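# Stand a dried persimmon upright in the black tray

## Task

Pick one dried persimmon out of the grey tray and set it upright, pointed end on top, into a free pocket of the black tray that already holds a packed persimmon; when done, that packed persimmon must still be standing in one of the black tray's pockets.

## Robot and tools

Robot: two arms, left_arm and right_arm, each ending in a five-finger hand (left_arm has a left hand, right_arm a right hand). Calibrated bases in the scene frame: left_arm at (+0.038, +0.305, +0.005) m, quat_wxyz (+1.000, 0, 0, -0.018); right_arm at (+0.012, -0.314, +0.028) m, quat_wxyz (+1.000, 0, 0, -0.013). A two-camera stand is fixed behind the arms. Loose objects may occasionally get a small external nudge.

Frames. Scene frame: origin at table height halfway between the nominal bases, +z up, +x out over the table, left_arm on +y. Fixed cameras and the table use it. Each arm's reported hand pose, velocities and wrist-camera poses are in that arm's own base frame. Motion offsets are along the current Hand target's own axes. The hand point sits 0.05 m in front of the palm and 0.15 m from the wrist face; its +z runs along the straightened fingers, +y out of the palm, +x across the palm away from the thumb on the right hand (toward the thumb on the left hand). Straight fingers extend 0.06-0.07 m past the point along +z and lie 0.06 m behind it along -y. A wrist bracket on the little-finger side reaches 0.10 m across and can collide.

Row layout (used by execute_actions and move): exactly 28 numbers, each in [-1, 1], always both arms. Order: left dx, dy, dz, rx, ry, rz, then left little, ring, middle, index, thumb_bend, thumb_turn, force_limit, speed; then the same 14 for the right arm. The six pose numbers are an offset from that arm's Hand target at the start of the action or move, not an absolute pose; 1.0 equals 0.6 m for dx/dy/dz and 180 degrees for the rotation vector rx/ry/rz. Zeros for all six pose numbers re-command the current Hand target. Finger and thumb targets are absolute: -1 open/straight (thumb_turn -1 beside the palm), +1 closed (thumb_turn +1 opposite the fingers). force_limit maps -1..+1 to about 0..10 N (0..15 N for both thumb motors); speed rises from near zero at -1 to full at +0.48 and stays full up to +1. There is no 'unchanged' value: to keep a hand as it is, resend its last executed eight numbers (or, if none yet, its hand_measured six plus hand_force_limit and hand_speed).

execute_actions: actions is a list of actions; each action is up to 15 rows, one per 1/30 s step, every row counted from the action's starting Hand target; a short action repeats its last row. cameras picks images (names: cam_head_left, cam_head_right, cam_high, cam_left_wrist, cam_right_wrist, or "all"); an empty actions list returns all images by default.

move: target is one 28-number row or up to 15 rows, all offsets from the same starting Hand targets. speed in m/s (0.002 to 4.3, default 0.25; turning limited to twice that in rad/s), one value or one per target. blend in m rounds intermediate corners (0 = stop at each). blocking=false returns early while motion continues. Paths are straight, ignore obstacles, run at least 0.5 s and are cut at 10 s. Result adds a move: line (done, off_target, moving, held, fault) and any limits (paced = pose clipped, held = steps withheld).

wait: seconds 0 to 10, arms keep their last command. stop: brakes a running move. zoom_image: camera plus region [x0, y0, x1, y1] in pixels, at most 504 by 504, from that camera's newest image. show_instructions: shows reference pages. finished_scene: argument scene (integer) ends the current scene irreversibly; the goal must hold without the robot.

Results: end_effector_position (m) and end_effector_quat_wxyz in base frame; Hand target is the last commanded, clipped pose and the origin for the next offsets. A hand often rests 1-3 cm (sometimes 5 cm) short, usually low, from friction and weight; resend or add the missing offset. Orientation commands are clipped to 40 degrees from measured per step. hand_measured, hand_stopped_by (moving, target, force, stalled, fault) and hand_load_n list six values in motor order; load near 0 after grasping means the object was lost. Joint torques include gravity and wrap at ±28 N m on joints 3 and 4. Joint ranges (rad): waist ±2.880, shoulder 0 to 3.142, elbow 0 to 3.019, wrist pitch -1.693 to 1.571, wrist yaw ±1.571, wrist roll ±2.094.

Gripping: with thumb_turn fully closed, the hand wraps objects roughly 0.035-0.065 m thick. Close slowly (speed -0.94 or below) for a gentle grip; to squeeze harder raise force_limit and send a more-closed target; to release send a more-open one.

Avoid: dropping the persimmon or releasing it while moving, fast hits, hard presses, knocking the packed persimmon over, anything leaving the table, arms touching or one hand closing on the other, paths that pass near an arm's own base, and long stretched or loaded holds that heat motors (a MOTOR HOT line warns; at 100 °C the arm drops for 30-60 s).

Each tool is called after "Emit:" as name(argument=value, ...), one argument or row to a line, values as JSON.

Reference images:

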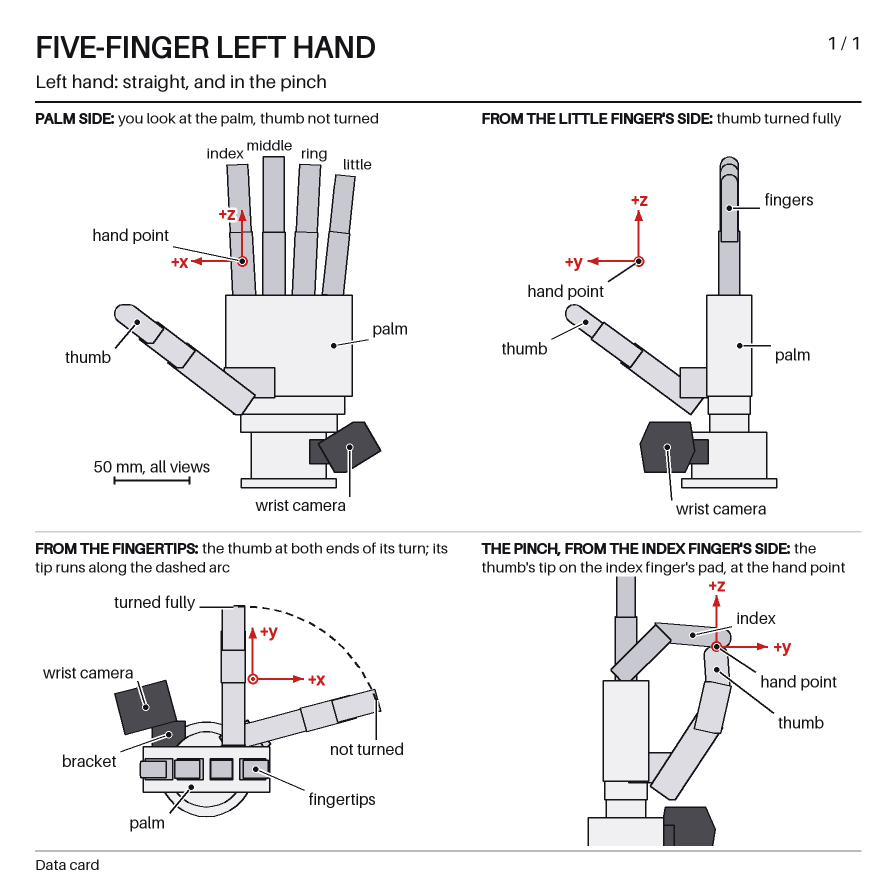

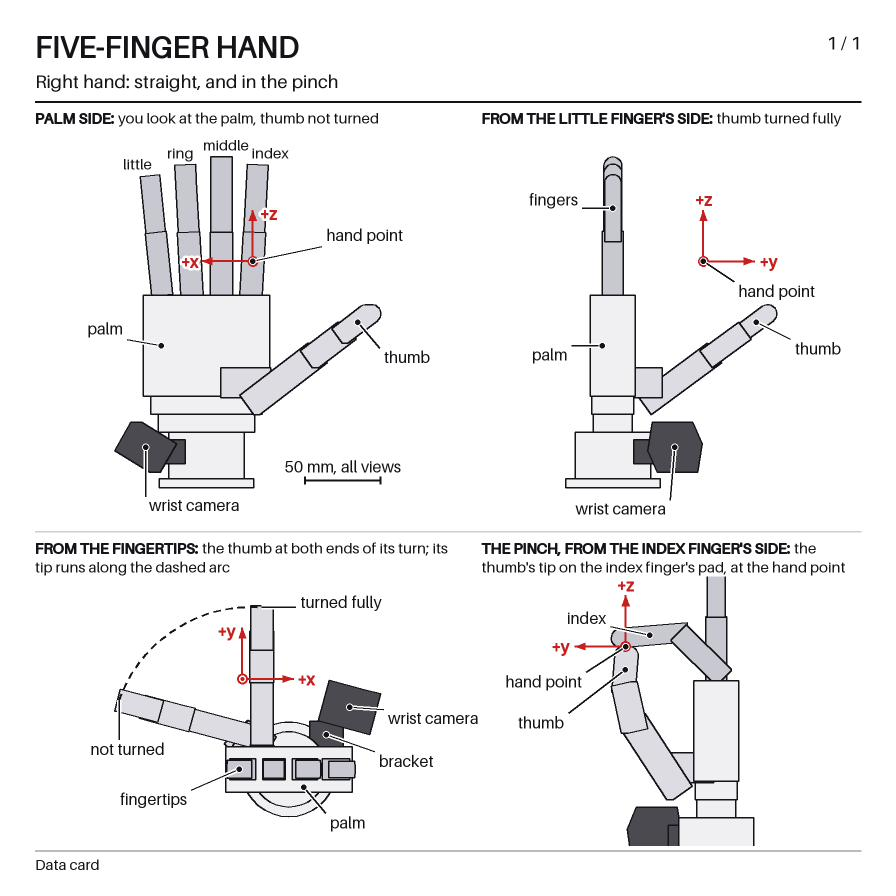

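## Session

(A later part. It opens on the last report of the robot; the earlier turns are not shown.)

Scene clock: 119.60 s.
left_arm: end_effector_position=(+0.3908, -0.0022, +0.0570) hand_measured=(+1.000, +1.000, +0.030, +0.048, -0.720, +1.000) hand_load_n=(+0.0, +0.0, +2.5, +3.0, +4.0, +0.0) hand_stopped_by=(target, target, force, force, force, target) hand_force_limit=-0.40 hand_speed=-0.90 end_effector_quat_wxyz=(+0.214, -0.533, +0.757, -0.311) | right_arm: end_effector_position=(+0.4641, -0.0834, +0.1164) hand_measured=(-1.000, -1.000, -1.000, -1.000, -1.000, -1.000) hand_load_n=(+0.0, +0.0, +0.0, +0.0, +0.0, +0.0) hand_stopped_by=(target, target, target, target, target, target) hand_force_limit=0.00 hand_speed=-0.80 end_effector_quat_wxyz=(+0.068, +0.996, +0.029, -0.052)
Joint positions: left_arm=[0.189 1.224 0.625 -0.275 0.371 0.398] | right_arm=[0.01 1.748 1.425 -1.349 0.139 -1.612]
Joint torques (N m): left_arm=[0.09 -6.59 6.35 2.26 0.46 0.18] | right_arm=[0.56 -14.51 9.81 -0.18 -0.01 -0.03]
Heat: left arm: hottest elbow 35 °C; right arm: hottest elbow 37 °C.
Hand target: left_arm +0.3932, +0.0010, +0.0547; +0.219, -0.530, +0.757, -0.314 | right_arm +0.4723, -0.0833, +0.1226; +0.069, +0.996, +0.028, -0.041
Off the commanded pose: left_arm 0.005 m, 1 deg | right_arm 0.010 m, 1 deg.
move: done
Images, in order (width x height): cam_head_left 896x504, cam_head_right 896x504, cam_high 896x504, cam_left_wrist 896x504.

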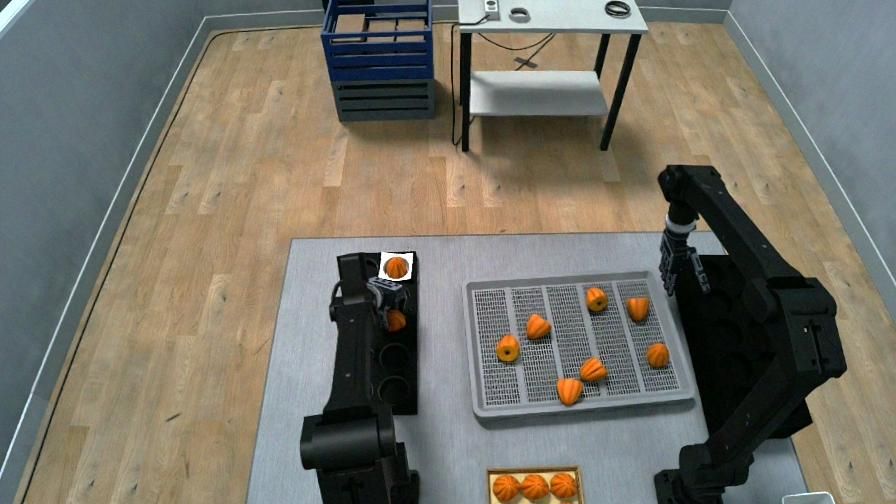

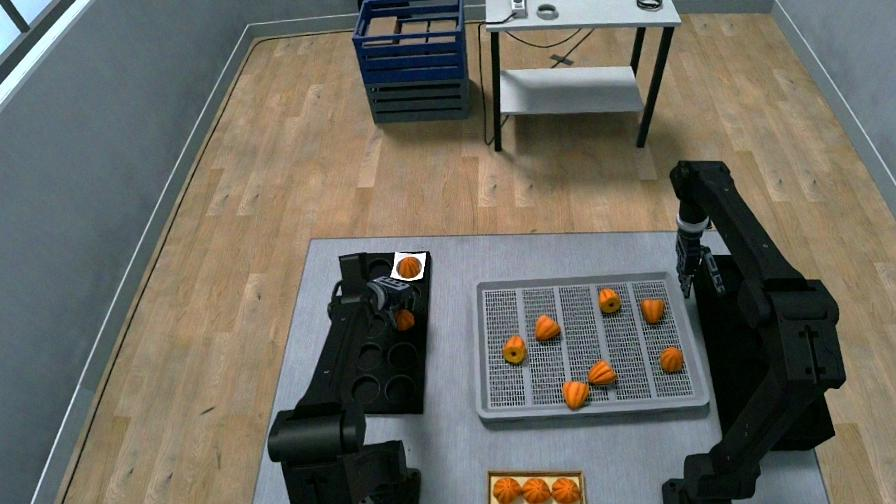

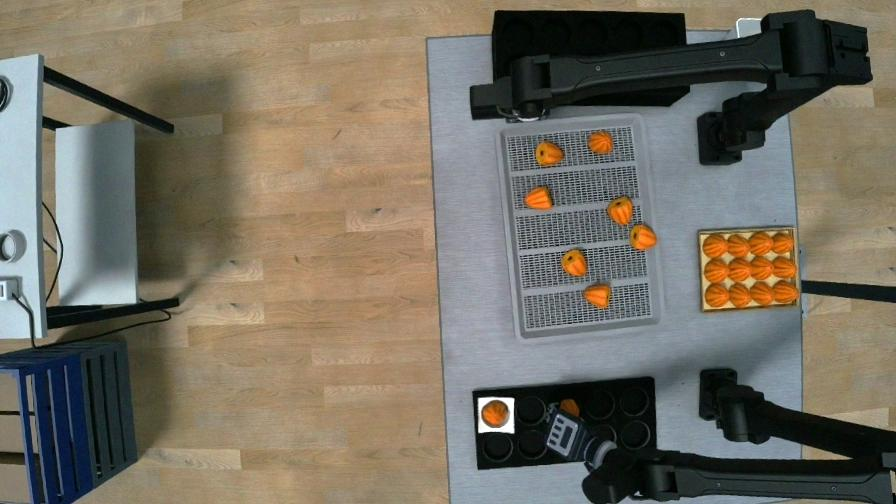

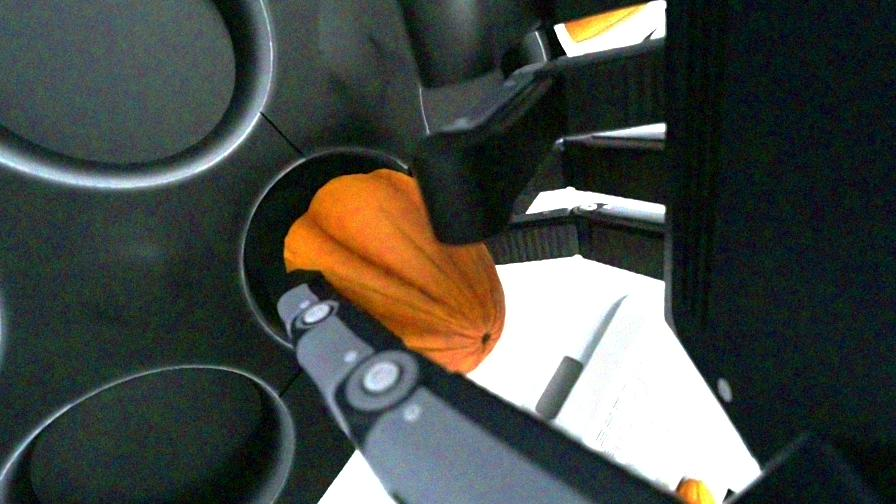

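Emit:
move(
  target=[0,0.0118,0.0118,0,0,0,1,1,0.3,0.3,0.0,1,-0.4,-0.9,0,0,0,0,0,0,-1,-1,-1,-1,-1,-1,0,-0.8],
  speed=0.04,
  cameras=["cam_left_wrist","cam_head_left"],
)

Emit:
zoom_image(
  camera="cam_head_left",
  region=[340, 260, 430, 350],
)

Scene clock: 124.53 s.
left_arm: end_effector_position=(+0.3913, -0.0021, +0.0478) hand_measured=(+1.000, +1.000, +0.030, +0.048, -0.720, +1.000) hand_load_n=(+0.0, +0.0, +2.5, +3.0, +4.0, +0.0) hand_stopped_by=(target, target, force, force, force, target) hand_force_limit=-0.40 hand_speed=-0.90 end_effector_quat_wxyz=(+0.215, -0.532, +0.757, -0.312) | right_arm: end_effector_position=(+0.4641, -0.0834, +0.1164) hand_measured=(-1.000, -1.000, -1.000, -1.000, -1.000, -1.000) hand_load_n=(+0.0, +0.0, +0.0, +0.0, +0.0, +0.0) hand_stopped_by=(target, target, target, target, target, target) hand_force_limit=0.00 hand_speed=-0.80 end_effector_quat_wxyz=(+0.068, +0.996, +0.029, -0.052)
Joint positions: left_arm=[0.189 1.244 0.611 -0.238 0.371 0.398] | right_arm=[0.01 1.748 1.425 -1.349 0.139 -1.612]
Joint torques (N m): left_arm=[0.09 -6.71 6.15 2.32 0.45 0.18] | right_arm=[0.62 -14.51 9.78 -0.24 0 -0.03]
Heat: left arm: hottest elbow 35 °C; right arm: hottest elbow 37 °C.
Hand target: left_arm +0.3931, +0.0009, +0.0448; +0.219, -0.530, +0.757, -0.314 | right_arm +0.4723, -0.0833, +0.1226; +0.069, +0.996, +0.028, -0.041
Off the commanded pose: left_arm 0.005 m, 1 deg | right_arm 0.010 m, 1 deg.
move: done
Images, in order (width x height): cam_head_left 896x504, cam_left_wrist 896x504.

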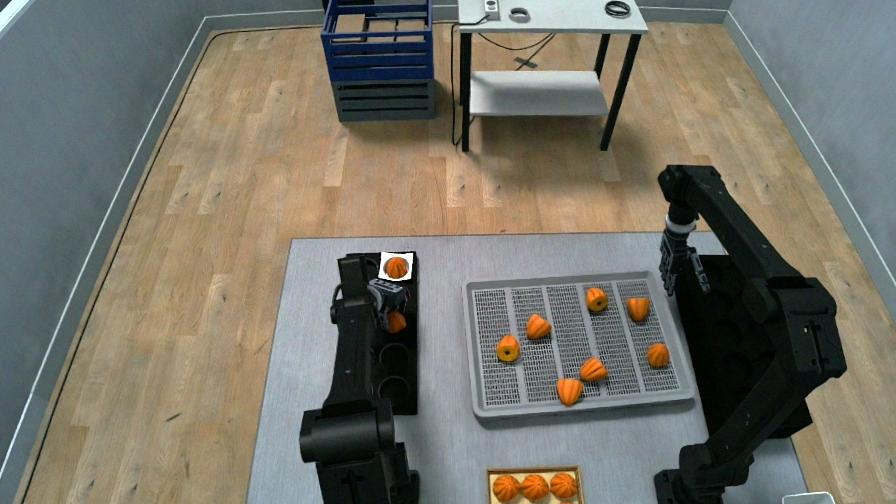

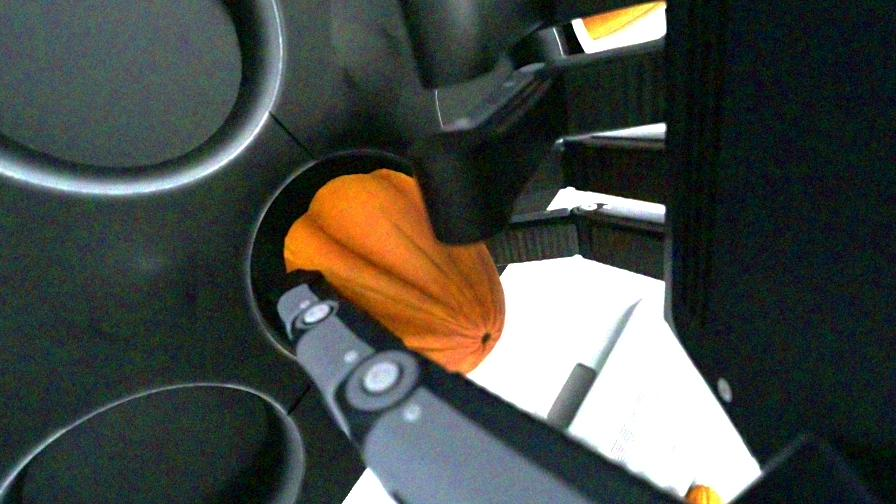

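Scaled by 5.600 from the camera's 896x504 image, which has a finer 1280x720 frame.

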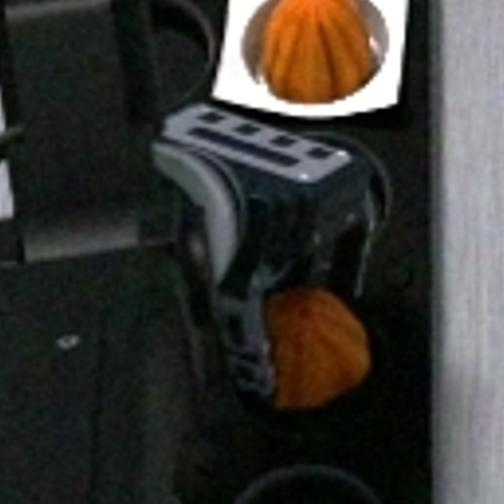

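Emit:
move(
  target=[0,0.0118,0.0118,0,0,0,1,1,0.3,0.3,0.0,1,-0.4,-0.9,0,0,0,0,0,0,-1,-1,-1,-1,-1,-1,0,-0.8],
  speed=0.04,
  cameras=["cam_left_wrist","cam_head_left"],
)

Emit:
zoom_image(
  camera="cam_head_left",
  region=[340, 260, 430, 350],
)

Scene clock: 133.93 s.
left_arm: end_effector_position=(+0.3941, -0.0023, +0.0440) hand_measured=(+1.000, +1.000, +0.030, +0.048, -0.720, +1.000) hand_load_n=(+0.0, +0.0, -1.0, +2.5, +4.0, +0.5) hand_stopped_by=(target, target, force, force, force, target) hand_force_limit=-0.40 hand_speed=-0.90 end_effector_quat_wxyz=(+0.220, -0.529, +0.756, -0.316) | right_arm: end_effector_position=(+0.4641, -0.0834, +0.1164) hand_measured=(-1.000, -1.000, -1.000, -1.000, -1.000, -1.000) hand_load_n=(+0.0, +0.0, +0.0, +0.0, +0.0, +0.0) hand_stopped_by=(target, target, target, target, target, target) hand_force_limit=0.00 hand_speed=-0.80 end_effector_quat_wxyz=(+0.068, +0.996, +0.029, -0.052)
Joint positions: left_arm=[0.189 1.255 0.601 -0.203 0.375 0.398] | right_arm=[0.01 1.748 1.425 -1.349 0.139 -1.612]
Joint torques (N m): left_arm=[0.09 -5.77 5.72 2.18 0.31 0.18] | right_arm=[0.62 -14.39 9.78 -0.23 -0.02 -0.03]
Heat: left arm: hottest elbow 34 °C; right arm: hottest elbow 37 °C.
Hand target: left_arm +0.3932, +0.0009, +0.0348; +0.219, -0.530, +0.757, -0.314 | right_arm +0.4723, -0.0833, +0.1226; +0.069, +0.996, +0.028, -0.041
Off the commanded pose: left_arm 0.010 m, 0 deg | right_arm 0.010 m, 1 deg.
move: done
Images, in order (width x height): cam_head_left 896x504, cam_left_wrist 896x504.

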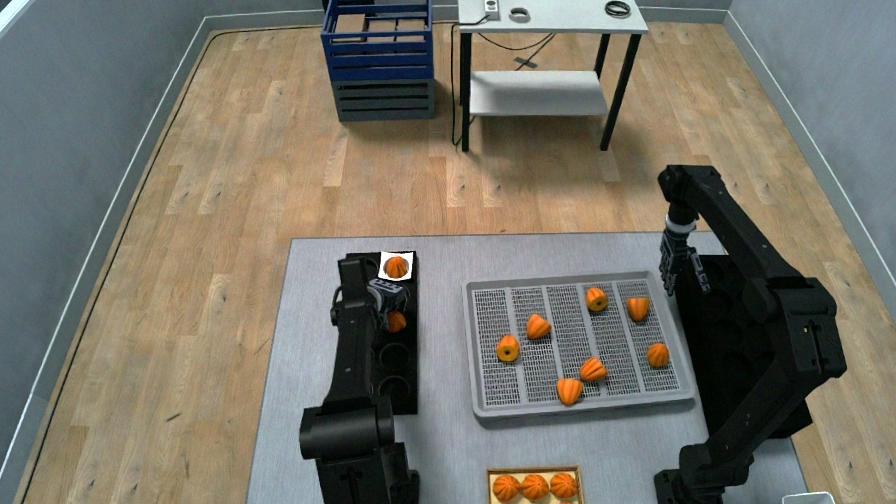

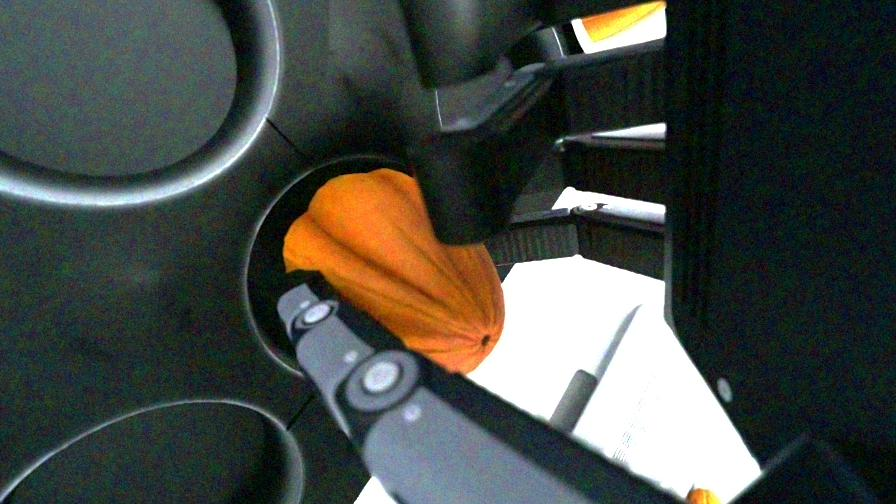

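Scaled by 5.600 from the camera's 896x504 image, which has a finer 1280x720 frame.

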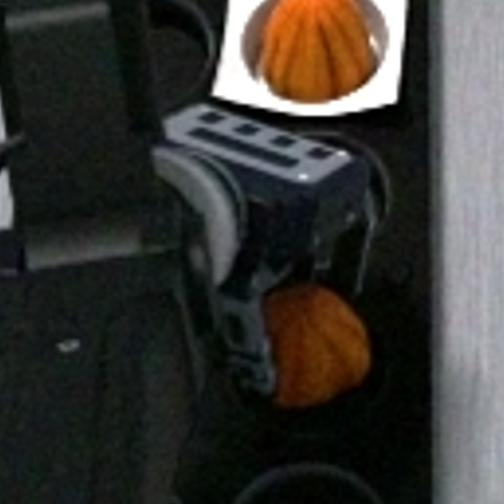

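Emit:
move(
  target=[
    [0,-0.0094,-0.0094,0,0,0,1,1,0.3,0.3,0.0,1,-0.4,-0.9,0,0,0,0,0,0,-1,-1,-1,-1,-1,-1,0,-0.8],
    [0,-0.0094,-0.0094,0,0,0,1,1,-0.2,-0.2,-1,1,-0.4,-0.88,0,0,0,0,0,0,-1,-1,-1,-1,-1,-1,0,-0.8],
  ],
  speed=0.04,
  cameras=["cam_left_wrist","cam_head_left","cam_high"],
)

Emit:
zoom_image(
  camera="cam_head_left",
  region=[340, 260, 430, 350],
)

Emit:
zoom_image(
  camera="cam_high",
  region=[520, 380, 610, 460],
)

Scene clock: 143.40 s.
left_arm: end_effector_position=(+0.3951, -0.0003, +0.0480) hand_measured=(+1.000, +1.000, -0.198, -0.200, -1.000, +1.000) hand_load_n=(+0.0, +0.0, -5.5, +0.0, +0.0, +0.0) hand_stopped_by=(target, target, target, target, target, target) hand_force_limit=-0.40 hand_speed=-0.88 end_effector_quat_wxyz=(+0.225, -0.529, +0.754, -0.318) | right_arm: end_effector_position=(+0.4641, -0.0834, +0.1164) hand_measured=(-1.000, -1.000, -1.000, -1.000, -1.000, -1.000) hand_load_n=(+0.0, +0.0, +0.0, +0.0, +0.0, +0.0) hand_stopped_by=(target, target, target, target, target, target) hand_force_limit=0.00 hand_speed=-0.80 end_effector_quat_wxyz=(+0.068, +0.996, +0.029, -0.052)
Joint positions: left_arm=[0.194 1.244 0.601 -0.203 0.376 0.398] | right_arm=[0.01 1.748 1.425 -1.349 0.139 -1.612]
Joint torques (N m): left_arm=[-0.26 -6.3 6.65 1.17 0.29 0.18] | right_arm=[0.62 -14.51 9.81 -0.23 -0.01 -0.03]
Heat: left arm: hottest elbow 34 °C; right arm: hottest elbow 37 °C.
Hand target: left_arm +0.3933, +0.0010, +0.0429; +0.220, -0.530, +0.757, -0.314 | right_arm +0.4723, -0.0833, +0.1226; +0.069, +0.996, +0.028, -0.041
Off the commanded pose: left_arm 0.006 m, 1 deg | right_arm 0.010 m, 1 deg.
move: done
Images, in order (width x height): cam_head_left 896x504, cam_high 896x504, cam_left_wrist 896x504.

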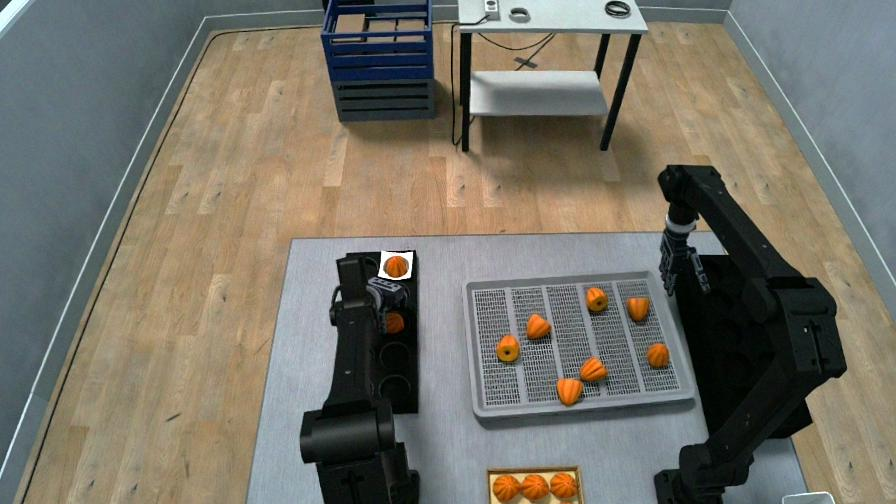

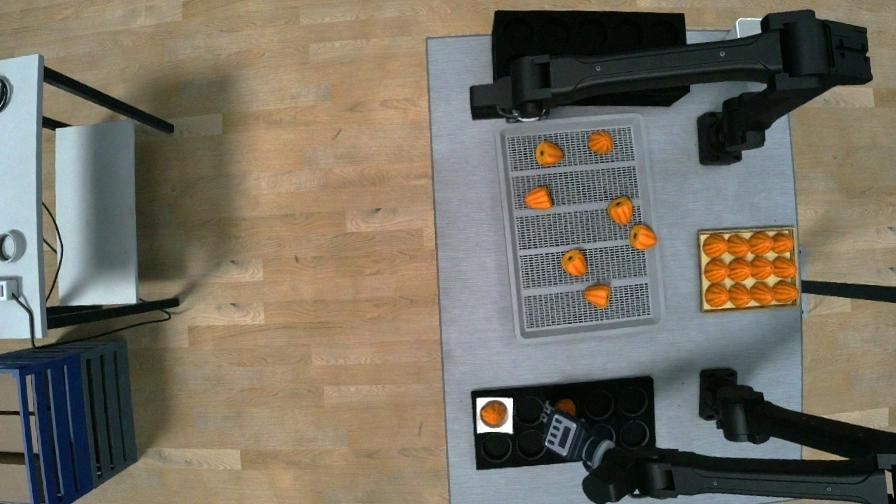

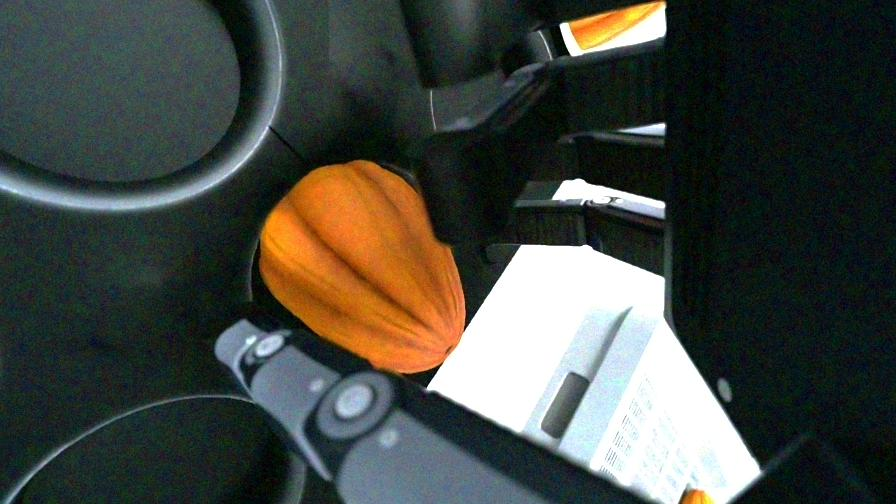

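Scaled by 5.600 from the camera's 896x504 image, which has a finer 1280x720 frame.

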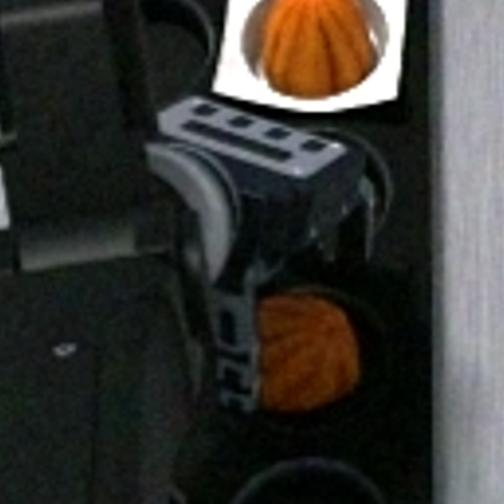

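Scaled by 5.600 from the camera's 896x504 image, which has a finer 1280x720 frame.

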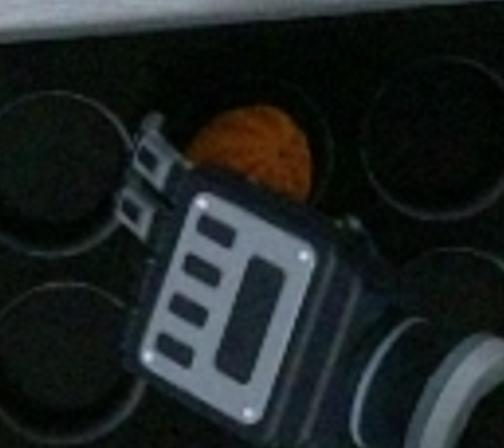

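Emit:
move(
  target=[
    [0,0,0,0,0,0,1,1,-0.1,-0.2,-1,1,-0.4,-0.88,0,0,0,0,0,0,-1,-1,-1,-1,-1,-1,0,-0.8],
    [-0.0114,-0.1636,-0.1193,0,0,0,1,1,-0.1,-0.2,-1,1,-0.4,-0.88,0,0,0,0,0,0,-1,-1,-1,-1,-1,-1,0,-0.8],
  ],
  speed=0.1,
  cameras=["cam_left_wrist","cam_head_left","cam_high","cam_head_right"],
)

Emit:
zoom_image(
  camera="cam_head_left",
  region=[340, 260, 430, 350],
)

Emit:
zoom_image(
  camera="cam_high",
  region=[520, 380, 610, 460],
)

Scene clock: 150.73 s.
left_arm: end_effector_position=(+0.3957, +0.0001, +0.1347) hand_measured=(+1.000, +1.000, -0.100, -0.200, -1.000, +1.000) hand_load_n=(+0.0, +0.0, +0.0, +0.0, +0.0, +0.0) hand_stopped_by=(target, target, target, target, target, target) hand_force_limit=-0.40 hand_speed=-0.88 end_effector_quat_wxyz=(+0.198, -0.540, +0.759, -0.305) | right_arm: end_effector_position=(+0.4641, -0.0834, +0.1164) hand_measured=(-1.000, -1.000, -1.000, -1.000, -1.000, -1.000) hand_load_n=(+0.0, +0.0, +0.0, +0.0, +0.0, +0.0) hand_stopped_by=(target, target, target, target, target, target) hand_force_limit=0.00 hand_speed=-0.80 end_effector_quat_wxyz=(+0.068, +0.996, +0.029, -0.052)
Joint positions: left_arm=[0.194 1.143 0.804 -0.572 0.374 0.398] | right_arm=[0.01 1.748 1.425 -1.349 0.139 -1.612]
Joint torques (N m): left_arm=[-1.32 -7.94 11.67 0.76 0.13 0.07] | right_arm=[0.56 -14.45 9.76 -0.21 -0.01 -0.02]
Heat: left arm: hottest elbow 34 °C; right arm: hottest elbow 37 °C.
Hand target: left_arm +0.4132, +0.0011, +0.1627; +0.219, -0.530, +0.757, -0.314 | right_arm +0.4723, -0.0833, +0.1226; +0.069, +0.996, +0.028, -0.041
Off the commanded pose: left_arm 0.033 m, 3 deg | right_arm 0.010 m, 1 deg.
move: off_target (left_arm)
Images, in order (width x height): cam_head_left 896x504, cam_head_right 896x504, cam_high 896x504, cam_left_wrist 896x504.

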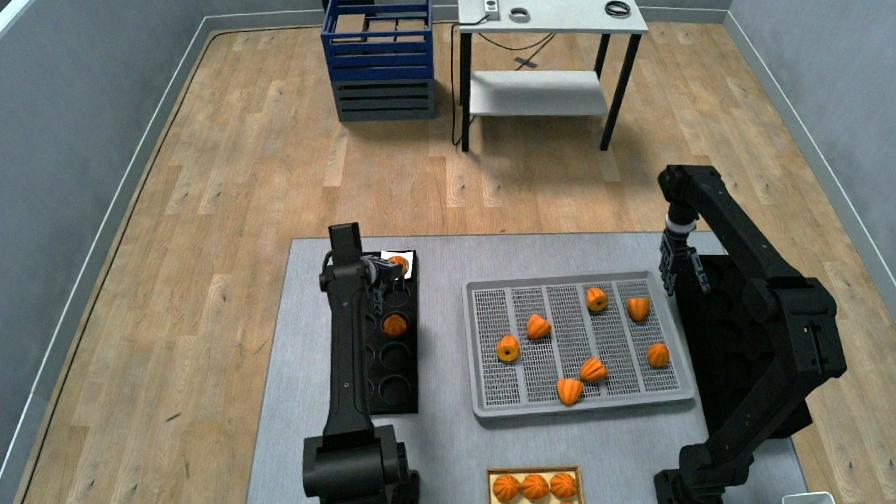

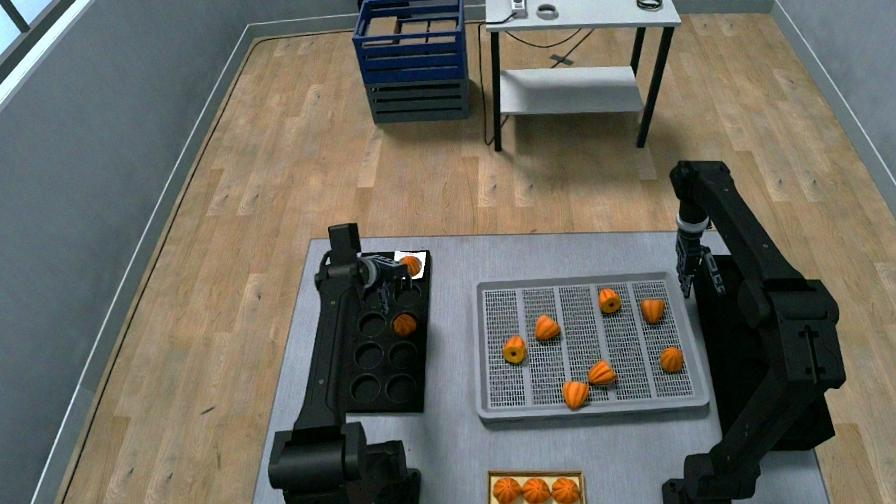

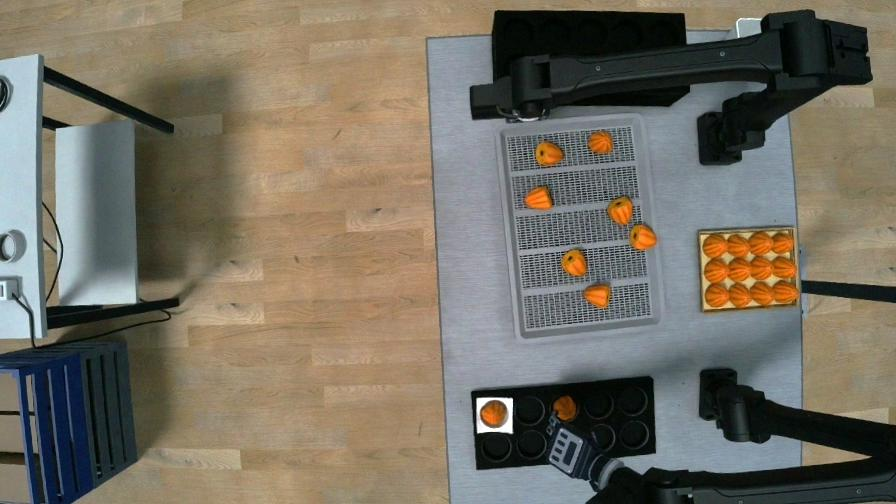

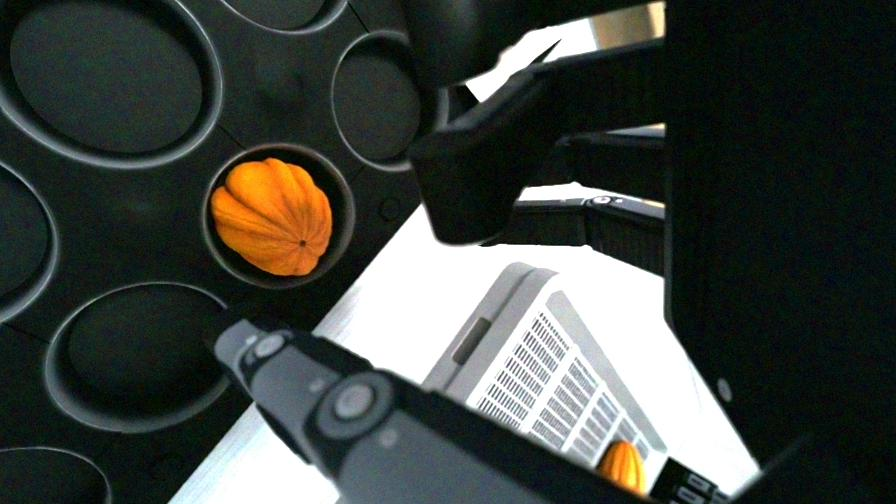

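Scaled by 5.600 from the camera's 896x504 image, which has a finer 1280x720 frame.

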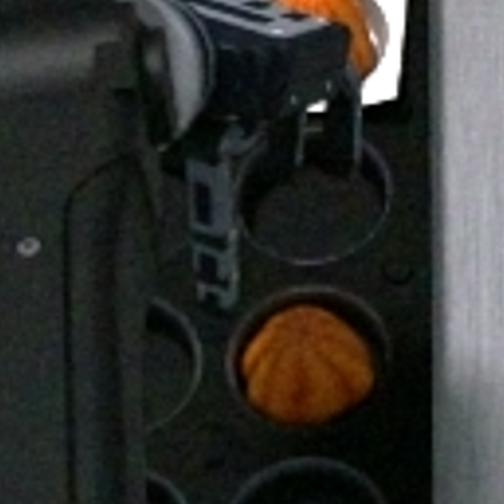

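Scaled by 5.600 from the camera's 896x504 image, which has a finer 1280x720 frame.

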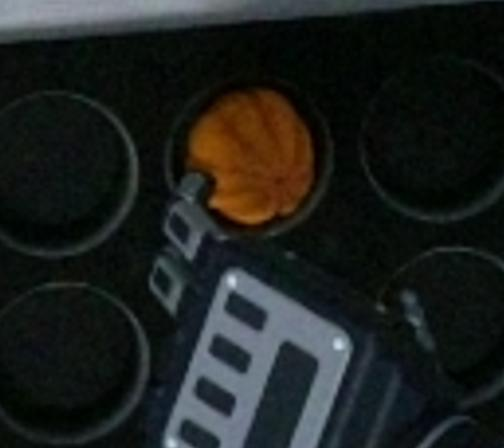

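Emit:
finished_scene(
  scene=2,
)

The scene is finished: the task was done.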